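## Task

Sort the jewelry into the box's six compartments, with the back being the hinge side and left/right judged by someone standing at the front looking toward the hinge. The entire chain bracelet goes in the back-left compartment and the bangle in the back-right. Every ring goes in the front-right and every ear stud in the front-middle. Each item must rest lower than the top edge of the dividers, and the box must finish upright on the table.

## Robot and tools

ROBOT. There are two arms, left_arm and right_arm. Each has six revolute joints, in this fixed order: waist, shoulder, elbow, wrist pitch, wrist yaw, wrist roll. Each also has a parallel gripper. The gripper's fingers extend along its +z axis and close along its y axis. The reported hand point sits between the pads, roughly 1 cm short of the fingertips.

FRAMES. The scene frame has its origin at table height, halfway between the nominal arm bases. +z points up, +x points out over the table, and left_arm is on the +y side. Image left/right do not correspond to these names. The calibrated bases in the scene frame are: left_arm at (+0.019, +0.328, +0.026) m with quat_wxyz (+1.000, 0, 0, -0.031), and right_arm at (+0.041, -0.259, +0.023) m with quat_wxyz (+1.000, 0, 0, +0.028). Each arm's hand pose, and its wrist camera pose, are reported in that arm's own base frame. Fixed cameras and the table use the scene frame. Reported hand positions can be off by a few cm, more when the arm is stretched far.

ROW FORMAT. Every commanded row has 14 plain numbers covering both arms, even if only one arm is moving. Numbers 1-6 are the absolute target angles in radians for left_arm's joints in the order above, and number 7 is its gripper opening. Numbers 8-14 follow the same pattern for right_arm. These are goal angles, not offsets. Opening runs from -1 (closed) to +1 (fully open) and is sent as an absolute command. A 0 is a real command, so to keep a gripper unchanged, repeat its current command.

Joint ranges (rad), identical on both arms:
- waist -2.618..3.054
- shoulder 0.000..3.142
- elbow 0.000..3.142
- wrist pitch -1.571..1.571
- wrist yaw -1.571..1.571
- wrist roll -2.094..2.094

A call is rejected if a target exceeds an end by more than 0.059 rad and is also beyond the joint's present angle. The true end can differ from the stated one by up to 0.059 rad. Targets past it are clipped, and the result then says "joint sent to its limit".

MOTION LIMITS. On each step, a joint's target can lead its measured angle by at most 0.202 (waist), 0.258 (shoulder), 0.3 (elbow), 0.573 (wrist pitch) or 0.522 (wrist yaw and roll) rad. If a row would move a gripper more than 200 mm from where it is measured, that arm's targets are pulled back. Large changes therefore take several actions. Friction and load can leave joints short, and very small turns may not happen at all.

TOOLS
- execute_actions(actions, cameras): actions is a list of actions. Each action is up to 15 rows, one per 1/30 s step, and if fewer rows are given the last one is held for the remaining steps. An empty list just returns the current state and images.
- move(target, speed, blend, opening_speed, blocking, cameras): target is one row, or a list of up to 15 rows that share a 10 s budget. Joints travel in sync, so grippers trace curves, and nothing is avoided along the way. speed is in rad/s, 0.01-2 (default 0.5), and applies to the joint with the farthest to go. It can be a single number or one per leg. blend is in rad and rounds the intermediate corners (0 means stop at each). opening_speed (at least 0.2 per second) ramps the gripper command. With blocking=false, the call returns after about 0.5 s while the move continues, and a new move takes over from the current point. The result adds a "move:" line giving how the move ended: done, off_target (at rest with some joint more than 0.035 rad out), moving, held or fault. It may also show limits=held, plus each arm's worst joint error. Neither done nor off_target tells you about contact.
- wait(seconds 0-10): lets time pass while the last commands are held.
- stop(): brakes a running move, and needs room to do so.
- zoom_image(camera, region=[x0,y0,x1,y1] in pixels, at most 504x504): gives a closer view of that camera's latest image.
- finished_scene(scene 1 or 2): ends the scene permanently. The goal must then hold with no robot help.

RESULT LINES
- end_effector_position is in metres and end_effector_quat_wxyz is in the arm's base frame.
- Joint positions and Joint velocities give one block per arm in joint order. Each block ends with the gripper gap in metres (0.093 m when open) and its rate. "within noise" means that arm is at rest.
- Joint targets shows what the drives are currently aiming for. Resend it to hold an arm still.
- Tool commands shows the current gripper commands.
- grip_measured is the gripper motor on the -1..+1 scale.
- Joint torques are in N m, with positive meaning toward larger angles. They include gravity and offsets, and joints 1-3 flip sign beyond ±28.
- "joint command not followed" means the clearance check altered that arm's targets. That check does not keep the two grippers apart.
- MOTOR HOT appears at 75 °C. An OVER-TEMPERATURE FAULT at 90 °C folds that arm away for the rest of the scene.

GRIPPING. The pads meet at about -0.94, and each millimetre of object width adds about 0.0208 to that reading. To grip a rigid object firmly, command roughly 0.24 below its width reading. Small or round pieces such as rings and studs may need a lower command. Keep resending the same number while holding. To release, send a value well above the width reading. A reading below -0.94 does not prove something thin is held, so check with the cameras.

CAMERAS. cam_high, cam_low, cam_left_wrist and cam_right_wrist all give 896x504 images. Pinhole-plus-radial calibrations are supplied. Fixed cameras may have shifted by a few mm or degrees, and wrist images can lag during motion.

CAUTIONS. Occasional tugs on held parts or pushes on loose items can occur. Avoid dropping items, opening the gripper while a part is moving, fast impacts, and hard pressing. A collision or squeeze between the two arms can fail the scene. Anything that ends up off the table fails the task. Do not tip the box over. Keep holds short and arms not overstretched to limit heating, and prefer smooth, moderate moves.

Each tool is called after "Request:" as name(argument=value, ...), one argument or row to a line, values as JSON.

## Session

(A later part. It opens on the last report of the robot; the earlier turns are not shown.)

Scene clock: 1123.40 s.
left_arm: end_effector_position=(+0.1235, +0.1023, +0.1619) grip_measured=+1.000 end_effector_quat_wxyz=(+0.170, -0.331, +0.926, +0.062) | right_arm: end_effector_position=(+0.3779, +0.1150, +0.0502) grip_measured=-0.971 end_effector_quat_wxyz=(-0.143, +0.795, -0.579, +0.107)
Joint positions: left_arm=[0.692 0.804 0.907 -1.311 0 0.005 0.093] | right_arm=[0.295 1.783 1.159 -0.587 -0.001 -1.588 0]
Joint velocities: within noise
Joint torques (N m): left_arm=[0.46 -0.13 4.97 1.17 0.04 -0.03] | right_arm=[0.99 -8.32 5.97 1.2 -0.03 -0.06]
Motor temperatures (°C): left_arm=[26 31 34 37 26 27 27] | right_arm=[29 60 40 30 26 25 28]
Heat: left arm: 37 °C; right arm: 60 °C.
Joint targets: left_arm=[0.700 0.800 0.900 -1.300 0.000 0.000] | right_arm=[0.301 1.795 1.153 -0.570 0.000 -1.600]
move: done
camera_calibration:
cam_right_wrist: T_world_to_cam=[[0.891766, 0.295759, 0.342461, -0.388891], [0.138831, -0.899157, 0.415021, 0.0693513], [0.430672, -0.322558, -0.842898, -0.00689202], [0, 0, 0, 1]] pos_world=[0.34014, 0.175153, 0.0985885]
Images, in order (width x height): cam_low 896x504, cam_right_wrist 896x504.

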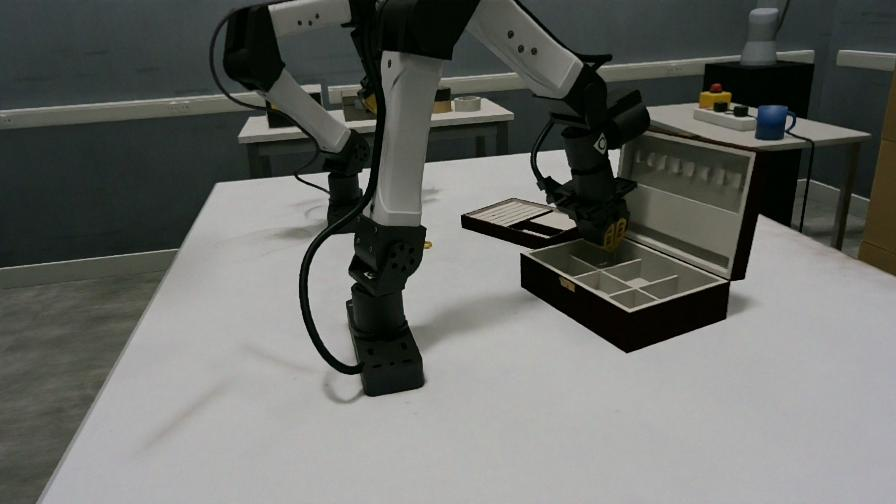

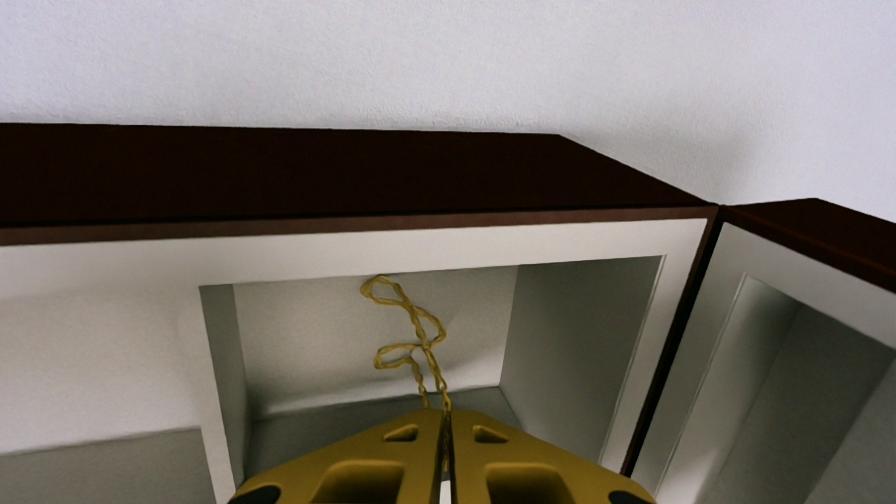

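Request:
move(
  target=[
    [0.7,0.8,0.9,-1.3,0,0,1,0.301,1.795,1.153,-0.57,0,-1.6,-1],
    [0.7,0.8,0.9,-1.3,0,0,1,0.301,1.795,1.153,-0.57,0,-1.6,-0.6],
  ],
  speed=0.25,
  opening_speed=0.5,
  cameras=["cam_right_wrist"],
)

Scene clock: 1130.70 s.
left_arm: end_effector_position=(+0.1235, +0.1023, +0.1619) grip_measured=+1.000 end_effector_quat_wxyz=(+0.170, -0.331, +0.926, +0.062) | right_arm: end_effector_position=(+0.3783, +0.1151, +0.0504) grip_measured=-0.602 end_effector_quat_wxyz=(-0.144, +0.795, -0.579, +0.108)
Joint positions: left_arm=[0.692 0.804 0.907 -1.311 0 0.005 0.093] | right_arm=[0.295 1.783 1.159 -0.585 -0.001 -1.588 0.016]
Joint velocities: within noise
Joint torques (N m): left_arm=[0.47 -0.1 4.97 1.17 0.04 -0.03] | right_arm=[1.01 -8.32 5.97 1.19 -0.03 -0.05]
Motor temperatures (°C): left_arm=[26 31 34 37 26 27 27] | right_arm=[29 58 39 30 26 25 28]
Heat: left arm: 37 °C; right arm: 58 °C.
Joint targets: left_arm=[0.700 0.800 0.900 -1.300 0.000 0.000] | right_arm=[0.301 1.795 1.153 -0.570 0.000 -1.600]
move: done
camera_calibration:
cam_right_wrist: T_world_to_cam=[[0.89114, 0.295569, 0.344252, -0.389185], [0.138074, -0.899387, 0.414776, 0.0696645], [0.43221, -0.322091, -0.84229, -0.00755829], [0, 0, 0, 1]] pos_world=[0.340466, 0.175252, 0.0987161]
Images, in order (width x height): cam_right_wrist 896x504.

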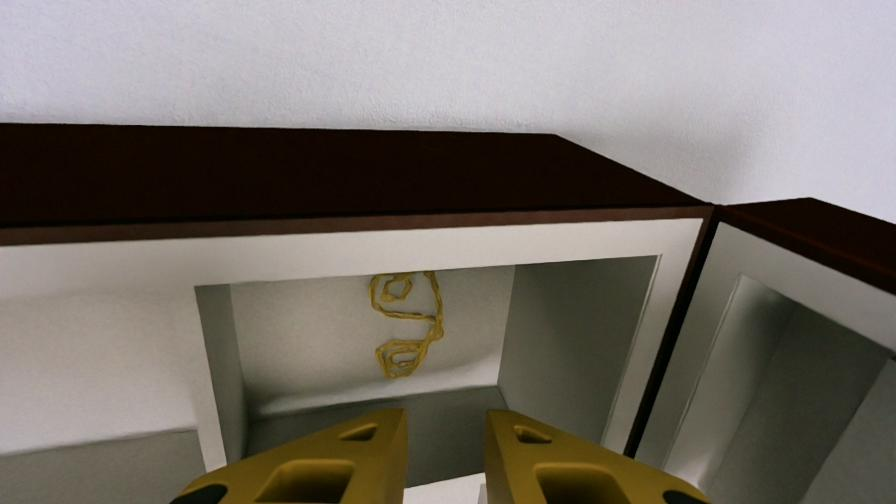

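Request:
move(
  target=[
    [0.7,0.8,0.9,-1.3,0,0,1,0.301,1.71,1.285,-0.79,0,-1.6,-0.6],
    [0.7,0.8,0.9,-1.3,0,0,1,0.301,1.709,1.66,-1.15,0,-1.6,-0.6],
    [0.7,0.8,0.9,-1.3,0,0,1,0.8,1.75,1.6,-1.4,0,-0.5,-0.2],
    [0.7,0.8,0.9,-1.3,0,0,1,1.22,1.87,1.5,-1.2,0,0,-0.2],
  ],
  blend=[0.05,0.1,0.2,0],
  speed=[0.3,0.6,0.9,0.7],
  cameras=["cam_right_wrist","cam_high"],
)

Scene clock: 1178.03 s.
left_arm: end_effector_position=(+0.1235, +0.1023, +0.1619) grip_measured=+1.000 end_effector_quat_wxyz=(+0.170, -0.331, +0.926, +0.062) | right_arm: end_effector_position=(+0.1175, +0.3254, +0.0956) grip_measured=-0.202 end_effector_quat_wxyz=(+0.000, -0.580, +0.815, +0.001)
Joint positions: left_arm=[0.692 0.804 0.907 -1.311 0 0.005 0.093] | right_arm=[1.224 1.86 1.506 -1.217 -0.001 -0.013 0.036]
Joint velocities: within noise
Joint torques (N m): left_arm=[0.46 -0.13 4.96 1.17 0.04 -0.03] | right_arm=[0.14 -8.99 5.79 0.52 0.03 0.21]
Motor temperatures (°C): left_arm=[26 31 34 37 26 27 27] | right_arm=[29 53 38 30 26 25 28]
Heat: left arm: 37 °C; right arm: 53 °C.
Joint targets: left_arm=[0.700 0.800 0.900 -1.300 0.000 0.000] | right_arm=[1.220 1.870 1.500 -1.200 0.000 0.000]
move: done; blend cut to 0 rad at target 3
camera_calibration:
cam_right_wrist: T_world_to_cam=[[0.946905, -0.321312, -0.0113971, -0.00632007], [-0.284788, -0.854666, 0.434098, 0.309381], [-0.149222, -0.407804, -0.900793, 0.312813], [0, 0, 0, 1]] pos_world=[0.140771, 0.389953, 0.147406]
Images, in order (width x height): cam_high 896x504, cam_right_wrist 896x504.

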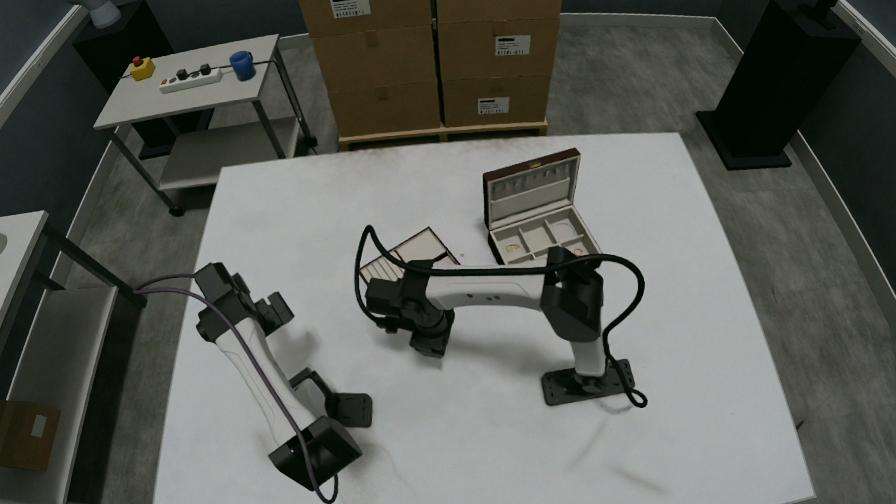

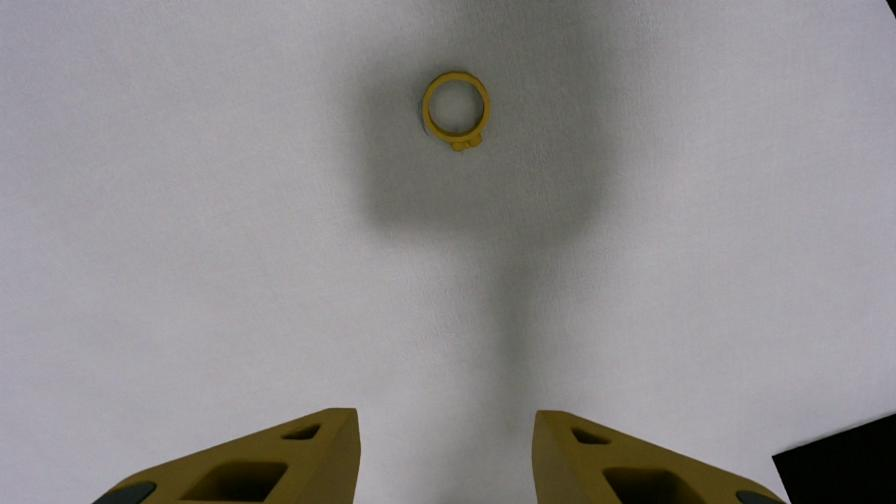

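Request:
move(
  target=[0.7,0.8,0.9,-1.3,0,0,1,1.214,2.079,1.576,-1.063,0,0,-0.3],
  speed=0.4,
  cameras=["cam_right_wrist"],
)

Scene clock: 1193.40 s.
left_arm: end_effector_position=(+0.1235, +0.1023, +0.1619) grip_measured=+1.000 end_effector_quat_wxyz=(+0.170, -0.331, +0.926, +0.062) | right_arm: end_effector_position=(+0.1317, +0.3603, +0.0353) grip_measured=-0.298 end_effector_quat_wxyz=(-0.009, -0.578, +0.816, -0.006)
Joint positions: left_arm=[0.692 0.804 0.907 -1.311 0 0.005 0.093] | right_arm=[1.22 2.068 1.556 -1.08 -0.001 -0.012 0.031]
Joint velocities: within noise
Joint torques (N m): left_arm=[0.44 -0.12 4.97 1.17 0.04 -0.03] | right_arm=[-0.02 -10.66 8.09 0.46 0.03 0.18]
Motor temperatures (°C): left_arm=[26 31 34 37 26 27 27] | right_arm=[29 52 39 30 26 25 28]
Heat: left arm: 37 °C; right arm: 52 °C.
Joint targets: left_arm=[0.700 0.800 0.900 -1.300 0.000 0.000] | right_arm=[1.214 2.079 1.576 -1.063 0.000 0.000]
move: done
camera_calibration:
cam_right_wrist: T_world_to_cam=[[0.94521, -0.326249, -0.0118172, -0.00720346], [-0.285586, -0.843855, 0.454257, 0.36495], [-0.158173, -0.425994, -0.890792, 0.282177], [0, 0, 0, 1]] pos_world=[0.155666, 0.425821, 0.085495]
Images, in order (width x height): cam_right_wrist 896x504.

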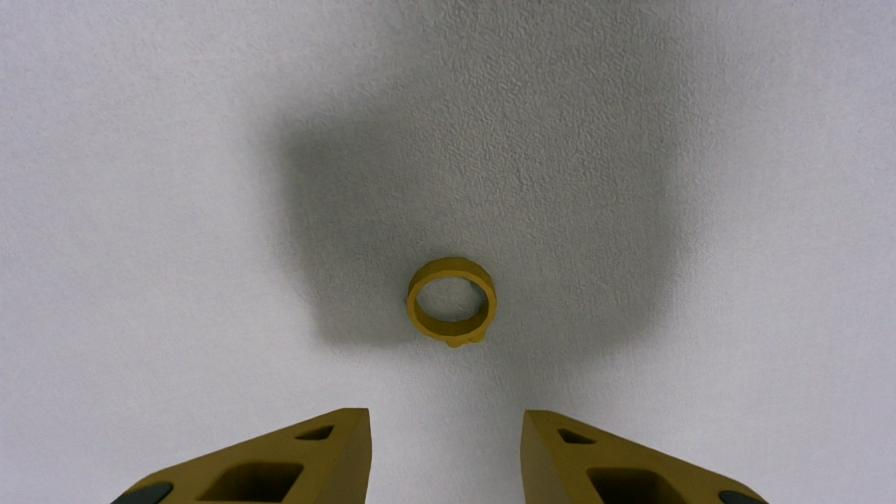

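Request:
move(
  target=[
    [0.7,0.8,0.9,-1.3,0,0,1,1.211,2.111,1.474,-0.908,0,0,-0.3],
    [0.7,0.8,0.9,-1.3,0,0,1,1.211,2.111,1.474,-0.908,0,0,-1],
  ],
  speed=0.2,
  opening_speed=1,
  cameras=["cam_right_wrist"],
)

Request:
move(
  target=[0.7,0.8,0.9,-1.3,0,0,1,1.211,1.95,1.55,-1.15,0,0,-1],
  speed=0.3,
  cameras=["cam_right_wrist"],
)

Scene clock: 1207.53 s.
left_arm: end_effector_position=(+0.1235, +0.1023, +0.1619) grip_measured=+1.000 end_effector_quat_wxyz=(+0.170, -0.331, +0.926, +0.062) | right_arm: end_effector_position=(+0.1366, +0.3704, +0.0072) grip_measured=-0.973 end_effector_quat_wxyz=(+0.013, -0.576, +0.817, +0.009)
Joint positions: left_arm=[0.692 0.804 0.907 -1.311 0 0.005 0.093] | right_arm=[1.217 2.096 1.481 -0.924 -0.001 -0.012 0]
Joint velocities: within noise
Joint torques (N m): left_arm=[0.46 -0.1 4.97 1.17 0.04 -0.03] | right_arm=[-0.03 -10.41 5.38 0.58 0.03 0.17]
Motor temperatures (°C): left_arm=[26 30 34 37 26 27 27] | right_arm=[29 52 40 30 26 25 28]
Heat: left arm: 37 °C; right arm: 52 °C.
Joint targets: left_arm=[0.700 0.800 0.900 -1.300 0.000 0.000] | right_arm=[1.211 2.111 1.474 -0.908 0.000 0.000]
move: done
camera_calibration:
cam_right_wrist: T_world_to_cam=[[0.944419, -0.328566, -0.0108127, -0.00798676], [-0.296124, -0.864534, 0.406068, 0.397024], [-0.142768, -0.380297, -0.913779, 0.24337], [0, 0, 0, 1]] pos_world=[0.159857, 0.433169, 0.0610808]
Images, in order (width x height): cam_right_wrist 896x504.

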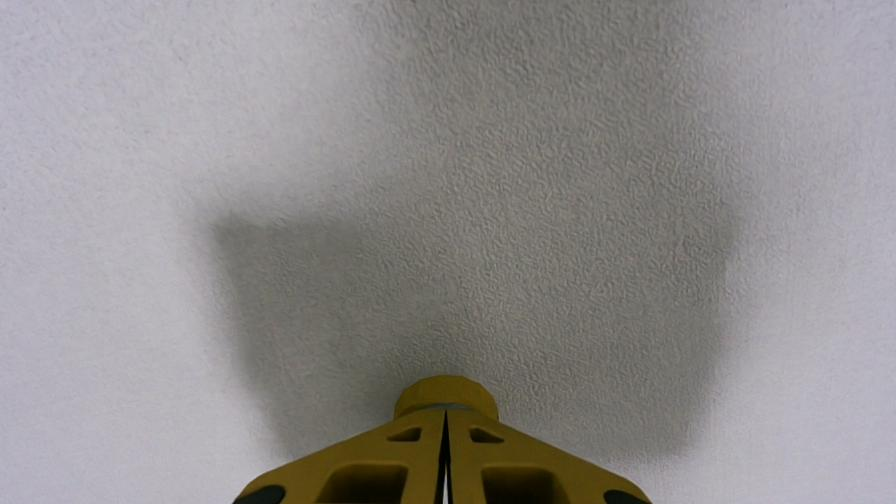

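Scene clock: 1209.00 s.
left_arm: end_effector_position=(+0.1235, +0.1023, +0.1619) grip_measured=+1.000 end_effector_quat_wxyz=(+0.170, -0.331, +0.926, +0.062) | right_arm: end_effector_position=(+0.1280, +0.3469, +0.0623) grip_measured=-0.973 end_effector_quat_wxyz=(-0.003, -0.576, +0.817, -0.001)
Joint positions: left_arm=[0.692 0.804 0.907 -1.311 0 0.005 0.093] | right_arm=[1.217 1.977 1.532 -1.132 -0.001 -0.012 0]
Joint velocities: within noise
Joint torques (N m): left_arm=[0.46 -0.12 4.97 1.17 0.04 -0.03] | right_arm=[-0.03 -13.55 7.95 0.14 0.03 0.18]
Motor temperatures (°C): left_arm=[26 30 34 37 26 27 27] | right_arm=[29 53 40 29 26 25 28]
Heat: left arm: 37 °C; right arm: 53 °C.
Joint targets: left_arm=[0.700 0.800 0.900 -1.300 0.000 0.000] | right_arm=[1.211 1.950 1.550 -1.150 0.000 0.000]
move: done
camera_calibration:
cam_right_wrist: T_world_to_cam=[[0.944146, -0.329326, -0.011531, -0.0065695], [-0.290852, -0.849272, 0.440616, 0.343663], [-0.154899, -0.412652, -0.897622, 0.295286], [0, 0, 0, 1]] pos_world=[0.151897, 0.411551, 0.113556]
Images, in order (width x height): cam_right_wrist 896x504.

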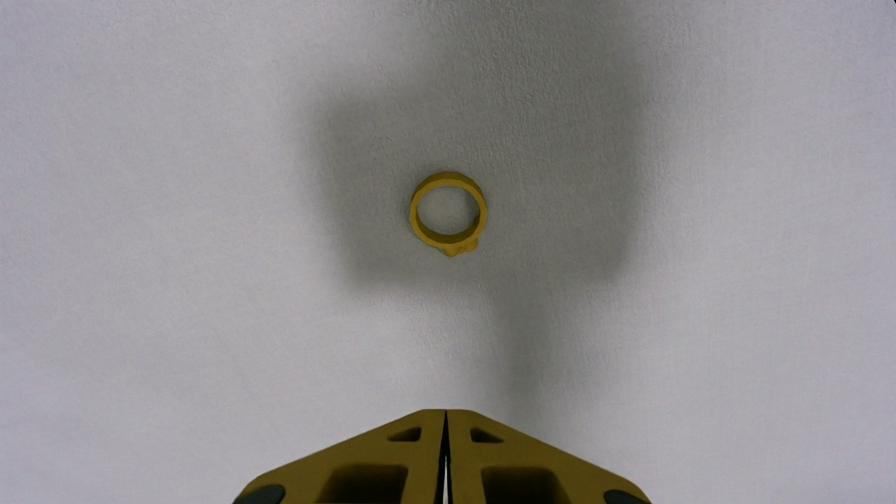

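Request:
move(
  target=[
    [0.7,0.8,0.9,-1.3,0,0,1,1.211,2.079,1.576,-1.063,0,0,-0.3],
    [0.7,0.8,0.9,-1.3,0,0,1,1.211,2.118,1.450,-0.912,0,0,-0.3],
    [0.7,0.8,0.9,-1.3,0,0,1,1.211,2.118,1.450,-0.912,0,0,-1],
  ],
  speed=[0.3,0.2,0.2],
  opening_speed=1,
  cameras=["cam_right_wrist"],
)

Scene clock: 1225.77 s.
left_arm: end_effector_position=(+0.1235, +0.1023, +0.1619) grip_measured=+1.000 end_effector_quat_wxyz=(+0.170, -0.331, +0.926, +0.062) | right_arm: end_effector_position=(+0.1318, +0.3597, -0.0004) grip_measured=-0.662 end_effector_quat_wxyz=(-0.006, -0.576, +0.817, -0.001)
Joint positions: left_arm=[0.692 0.804 0.907 -1.311 0 0.005 0.093] | right_arm=[1.217 2.102 1.459 -0.938 -0.006 -0.012 0.013]
Joint velocities: within noise
Joint torques (N m): left_arm=[0.46 -0.1 4.97 1.17 0.05 -0.03] | right_arm=[-0.09 -10.29 5.09 0.57 0.08 0.17]
Motor temperatures (°C): left_arm=[26 30 34 37 26 27 27] | right_arm=[29 55 41 29 26 25 28]
Heat: left arm: 37 °C; right arm: 55 °C.
Joint targets: left_arm=[0.700 0.800 0.900 -1.300 0.000 0.000] | right_arm=[1.211 2.118 1.450 -0.912 0.000 0.000]
move: done
camera_calibration:
cam_right_wrist: T_world_to_cam=[[0.944044, -0.329404, -0.0165722, -0.00666161], [-0.288128, -0.848119, 0.444607, 0.38249], [-0.160511, -0.414954, -0.895572, 0.246489], [0, 0, 0, 1]] pos_world=[0.156059, 0.424484, 0.0505801]
Images, in order (width x height): cam_right_wrist 896x504.

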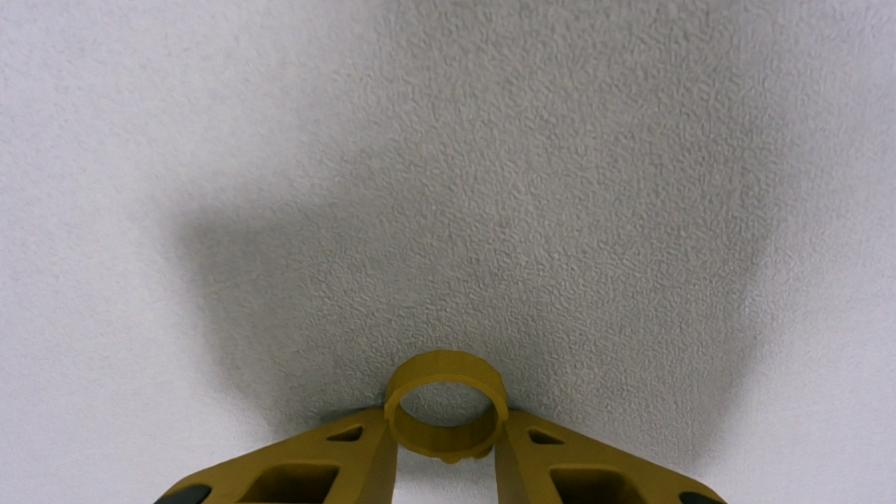

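Request:
move(
  target=[
    [0.7,0.8,0.9,-1.3,0,0,1,1.211,1.98,1.62,-1.2,0,0,-1],
    [0.7,0.8,0.9,-1.3,0,0,1,1.1,1.6,1.6,-1.4,0,-0.1,-1],
    [0.7,0.8,0.9,-1.3,0,0,1,-0.1,1.6,1.55,-1.38,0,-1.6,-1],
    [0.7,0.8,0.9,-1.3,0,0,1,-0.1,1.80,1.44,-1.18,0,-1.6,-1],
  ],
  speed=[0.3,0.7,0.7,0.5],
  blend=[0.03,0.1,0.1,0],
  cameras=["cam_right_wrist","cam_high"],
)

Scene clock: 1239.13 s.
left_arm: end_effector_position=(+0.1235, +0.1023, +0.1619) grip_measured=+1.000 end_effector_quat_wxyz=(+0.170, -0.331, +0.926, +0.062) | right_arm: end_effector_position=(+0.3327, -0.0313, +0.0985) grip_measured=-0.683 end_effector_quat_wxyz=(-0.007, +0.678, -0.735, +0.004)
Joint positions: left_arm=[0.692 0.804 0.907 -1.311 0 0.005 0.093] | right_arm=[-0.096 1.8 1.442 -1.197 -0.005 -1.587 0.012]
Joint velocities: within noise
Joint torques (N m): left_arm=[0.46 -0.12 4.97 1.17 0.05 -0.03] | right_arm=[0.16 -9.31 6.2 0.48 -0.01 -0.07]
Motor temperatures (°C): left_arm=[26 30 34 37 26 27 27] | right_arm=[29 56 40 29 26 25 28]
Heat: left arm: 37 °C; right arm: 56 °C.
Joint targets: left_arm=[0.700 0.800 0.900 -1.300 0.000 0.000] | right_arm=[-0.100 1.800 1.440 -1.180 0.000 -1.600]
move: done
camera_calibration:
cam_right_wrist: T_world_to_cam=[[0.99732, -0.0729696, 0.0052435, -0.335329], [-0.0681015, -0.899819, 0.430915, -0.00870442], [-0.0267255, -0.430118, -0.902377, 0.160784], [0, 0, 0, 1]] pos_world=[0.338135, 0.0368548, 0.150597]
Images, in order (width x height): cam_high 896x504, cam_right_wrist 896x504.

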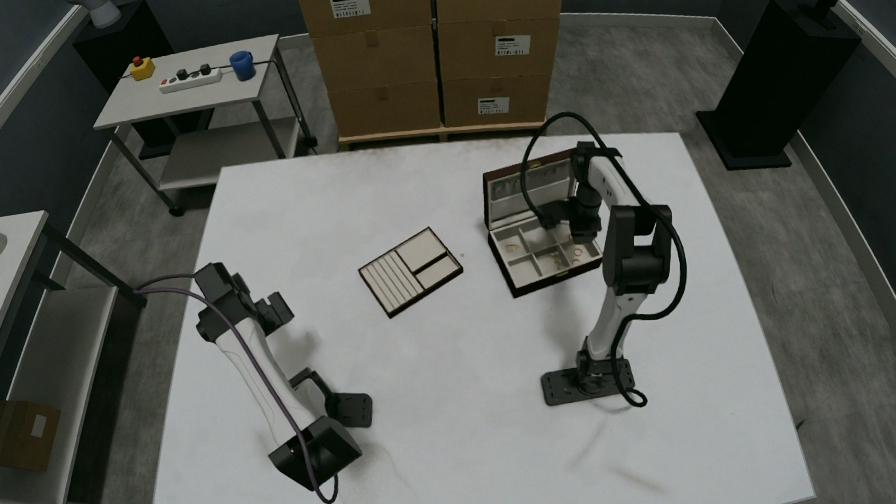

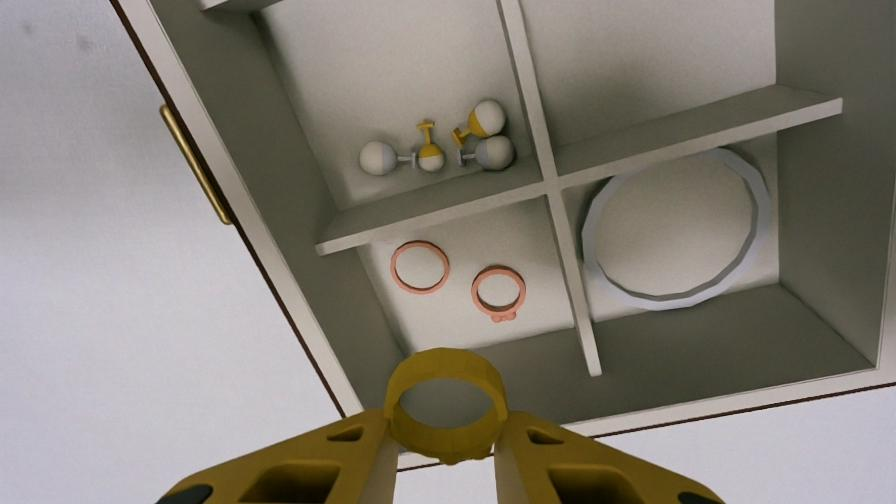

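Request:
move(
  target=[0.7,0.8,0.9,-1.3,0,0,1,-0.186,1.88,1.446,-1.127,0,-1.68,-1],
  speed=0.4,
  cameras=["cam_right_wrist"],
)

Scene clock: 1268.67 s.
left_arm: end_effector_position=(+0.1235, +0.1023, +0.1619) grip_measured=+1.000 end_effector_quat_wxyz=(+0.170, -0.331, +0.926, +0.062) | right_arm: end_effector_position=(+0.3396, -0.0627, +0.0763) grip_measured=-0.683 end_effector_quat_wxyz=(+0.001, -0.675, +0.738, +0.002)
Joint positions: left_arm=[0.692 0.804 0.907 -1.311 0 0.005 0.093] | right_arm=[-0.185 1.87 1.442 -1.144 -0.004 -1.667 0.012]
Joint velocities: within noise
Joint torques (N m): left_arm=[0.46 -0.12 4.97 1.17 0.05 -0.03] | right_arm=[0.38 -8.94 6.64 0.43 0 -0.09]
Motor temperatures (°C): left_arm=[26 30 34 37 26 27 27] | right_arm=[29 55 40 29 26 25 29]
Heat: left arm: 37 °C; right arm: 55 °C.
Joint targets: left_arm=[0.700 0.800 0.900 -1.300 0.000 0.000] | right_arm=[-0.186 1.880 1.446 -1.127 0.000 -1.680]
move: done
camera_calibration:
cam_right_wrist: T_world_to_cam=[[0.996597, -0.0817164, -0.0108301, -0.34342], [-0.0690954, -0.899775, 0.430849, -0.0265567], [-0.0449521, -0.428635, -0.902359, 0.13368], [0, 0, 0, 1]] pos_world=[0.346426, 0.00534178, 0.12835]
Images, in order (width x height): cam_right_wrist 896x504.

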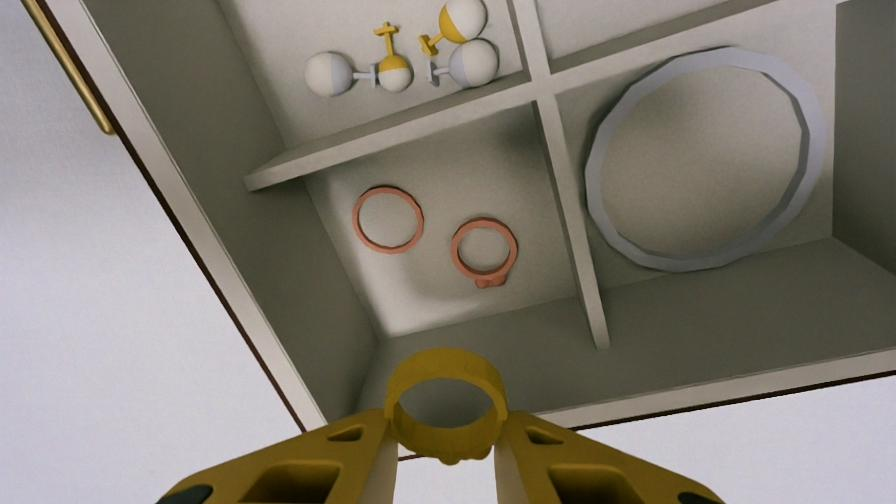

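Request:
move(
  target=[
    [0.7,0.8,0.9,-1.3,0,0,1,-0.186,1.952,1.279,-0.889,0,-1.68,-1],
    [0.7,0.8,0.9,-1.3,0,0,1,-0.186,1.952,1.279,-0.889,0,-1.68,-0.45],
  ],
  speed=0.2,
  opening_speed=1,
  cameras=["cam_right_wrist"],
)

Scene clock: 1278.37 s.
left_arm: end_effector_position=(+0.1235, +0.1023, +0.1619) grip_measured=+1.000 end_effector_quat_wxyz=(+0.170, -0.331, +0.926, +0.062) | right_arm: end_effector_position=(+0.3399, -0.0576, +0.0217) grip_measured=-0.452 end_effector_quat_wxyz=(-0.011, +0.679, -0.734, -0.007)
Joint positions: left_arm=[0.692 0.804 0.907 -1.311 0 0.005 0.093] | right_arm=[-0.18 1.924 1.289 -0.933 -0.026 -1.674 0.023]
Joint velocities: within noise
Joint torques (N m): left_arm=[0.44 -0.12 4.97 1.17 0.04 -0.03] | right_arm=[0.02 -7.41 4.94 0.74 0.19 -0.01]
Motor temperatures (°C): left_arm=[26 30 34 37 26 27 27] | right_arm=[29 55 40 29 26 25 29]
Heat: left arm: 37 °C; right arm: 55 °C.
Joint targets: left_arm=[0.700 0.800 0.900 -1.300 0.000 0.000] | right_arm=[-0.186 1.952 1.279 -0.889 0.000 -1.680]
move: off_target (right_arm); target 2's new numbers were sent with right_arm's wrist pitch 0.044 rad from that target; right_arm: the wrist pitch is farthest, 0.044 rad from its target
camera_calibration:
cam_right_wrist: T_world_to_cam=[[0.997524, -0.0701247, -0.00537528, -0.343647], [-0.061704, -0.909288, 0.411568, -0.00102487], [-0.0337488, -0.410217, -0.911363, 0.0840719], [0, 0, 0, 1]] pos_world=[0.34557, 0.00945771, 0.0751946]
Images, in order (width x height): cam_right_wrist 896x504.

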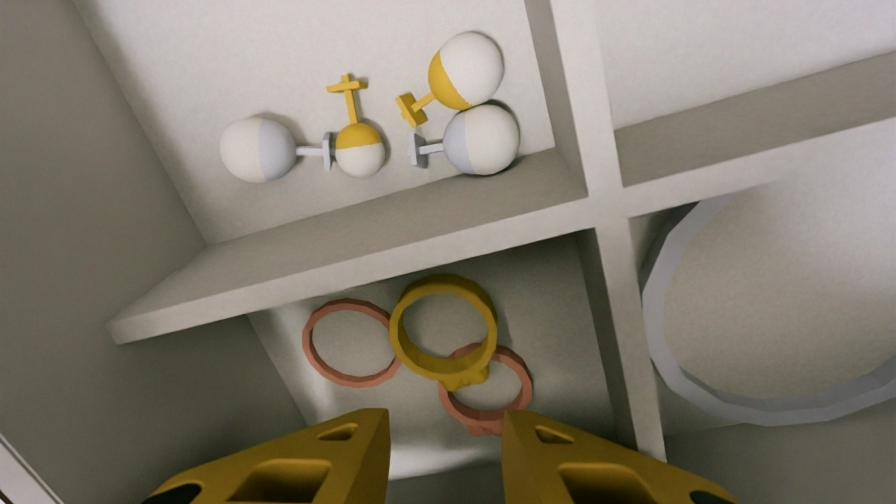

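Request:
move(
  target=[
    [0.7,0.8,0.9,-1.3,0,0,1,-0.18,1.87,1.446,-1.14,0,-1.68,-0.45],
    [0.7,0.8,0.9,-1.3,0,0,1,-0.1,1.5,1.6,-1.4,0,-1.2,-0.45],
    [0.7,0.8,0.9,-1.3,0,0,1,0.1,1.43,1.607,-1.38,0,0,1],
  ],
  speed=[0.25,0.6,0.8],
  blend=[0.05,0.1,0],
)

Scene clock: 1289.30 s.
left_arm: end_effector_position=(+0.1235, +0.1023, +0.1619) grip_measured=+1.000 end_effector_quat_wxyz=(+0.170, -0.331, +0.926, +0.062) | right_arm: end_effector_position=(+0.2997, +0.0299, +0.2382) grip_measured=+1.000 end_effector_quat_wxyz=(+0.163, -0.053, +0.985, +0.011)
Joint positions: left_arm=[0.692 0.804 0.907 -1.311 0 0.005 0.093] | right_arm=[0.095 1.45 1.584 -1.376 -0.008 -0.012 0.093]
Joint velocities: within noise
Joint torques (N m): left_arm=[0.46 -0.12 4.97 1.17 0.05 -0.03] | right_arm=[0.9 -7.94 8.83 1.01 0.1 0.18]
Motor temperatures (°C): left_arm=[26 30 34 37 26 27 27] | right_arm=[29 54 40 29 26 25 28]
Heat: left arm: 37 °C; right arm: 54 °C.
Joint targets: left_arm=[0.700 0.800 0.900 -1.300 0.000 0.000] | right_arm=[0.100 1.430 1.607 -1.380 0.000 0.000]
move: done
camera_calibration:
cam_left_wrist: T_world_to_cam=[[0.643741, -0.765242, 0.00180693, -0.001416], [-0.764829, -0.643312, 0.0344296, 0.196725], [-0.0251845, -0.0235457, -0.999405, 0.24815], [0, 0, 0, 1]] pos_world=[0.157622, 0.131315, 0.241232]
cam_right_wrist: T_world_to_cam=[[0.118324, -0.992911, -0.0112594, -0.00380505], [-0.985471, -0.118813, 0.121365, 0.309285], [-0.121843, -0.00326461, -0.992544, 0.349484], [0, 0, 0, 1]] pos_world=[0.347824, 0.03411, 0.309299]

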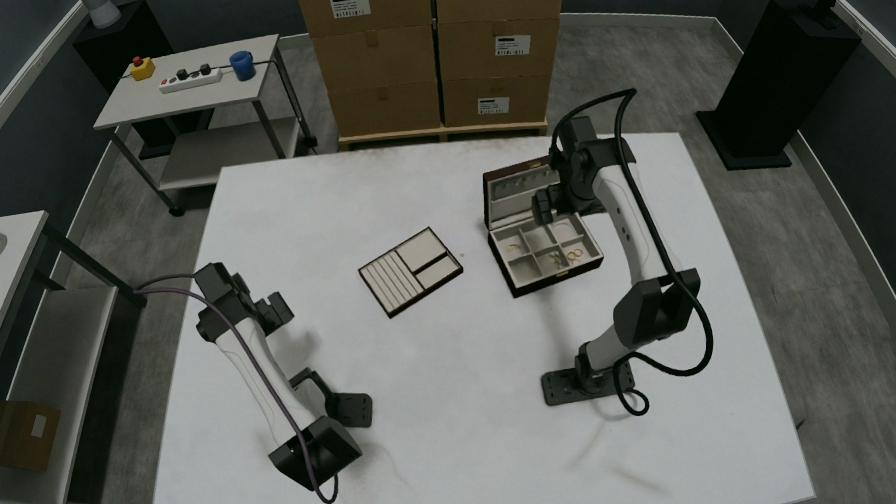

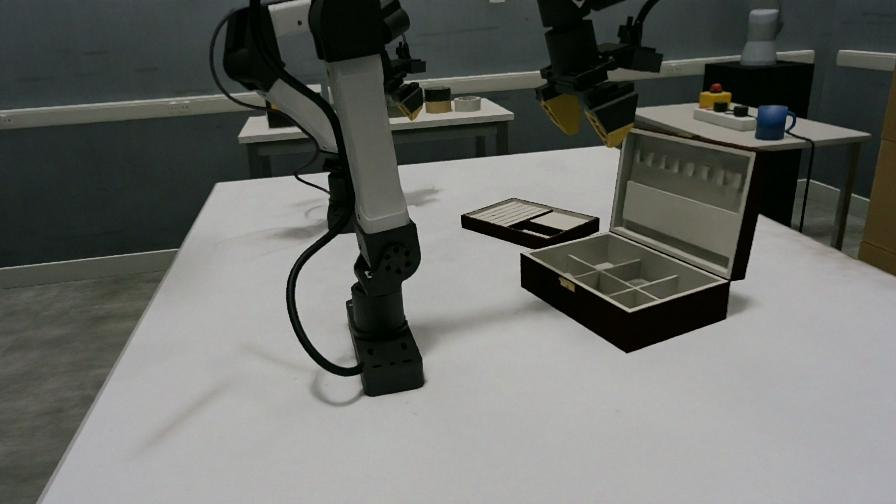

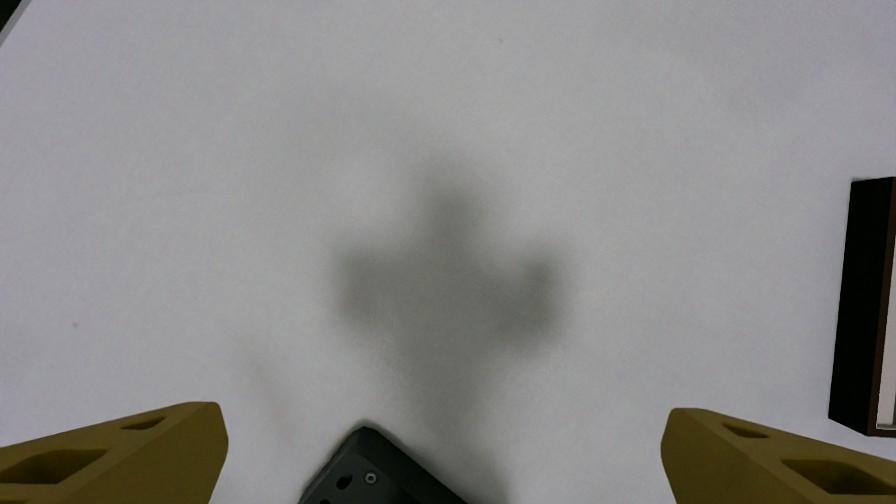

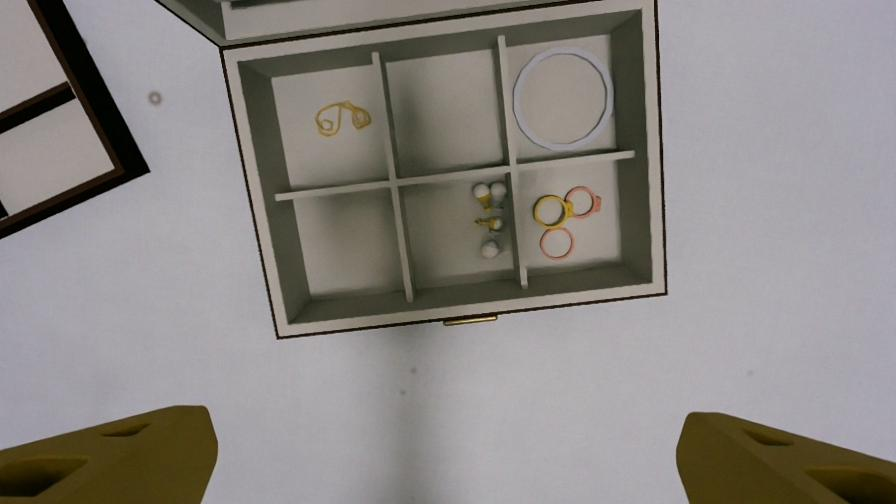

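Request:
zoom_image(
  camera="cam_right_wrist",
  region=[110, 60, 210, 130],
)

Request:
zoom_image(
  camera="cam_right_wrist",
  region=[420, 140, 660, 300],
)

Request:
zoom_image(
  camera="cam_high",
  region=[340, 130, 640, 330],
)

Scaled by 5.040 from the camera's 896x504 image, which has a finer 1280x720 frame.

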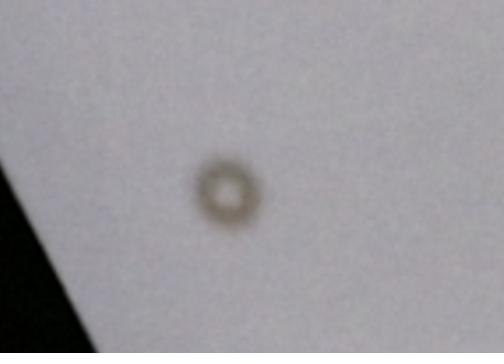

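Scaled by 2.100 from the camera's 896x504 image, which has a finer 1280x720 frame.

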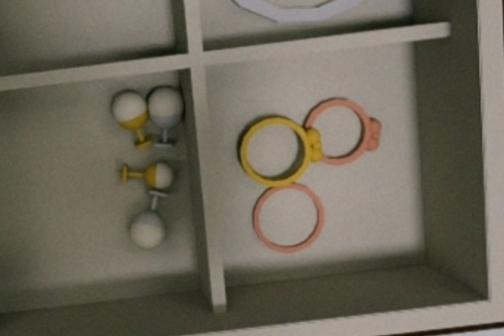

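Scaled by 1.680 from the camera's 896x504 image, which has a finer 1280x720 frame.

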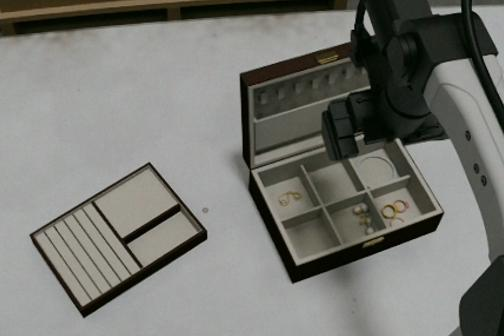

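Request:
finished_scene(
  scene=1,
)

The scene is finished: the task was done.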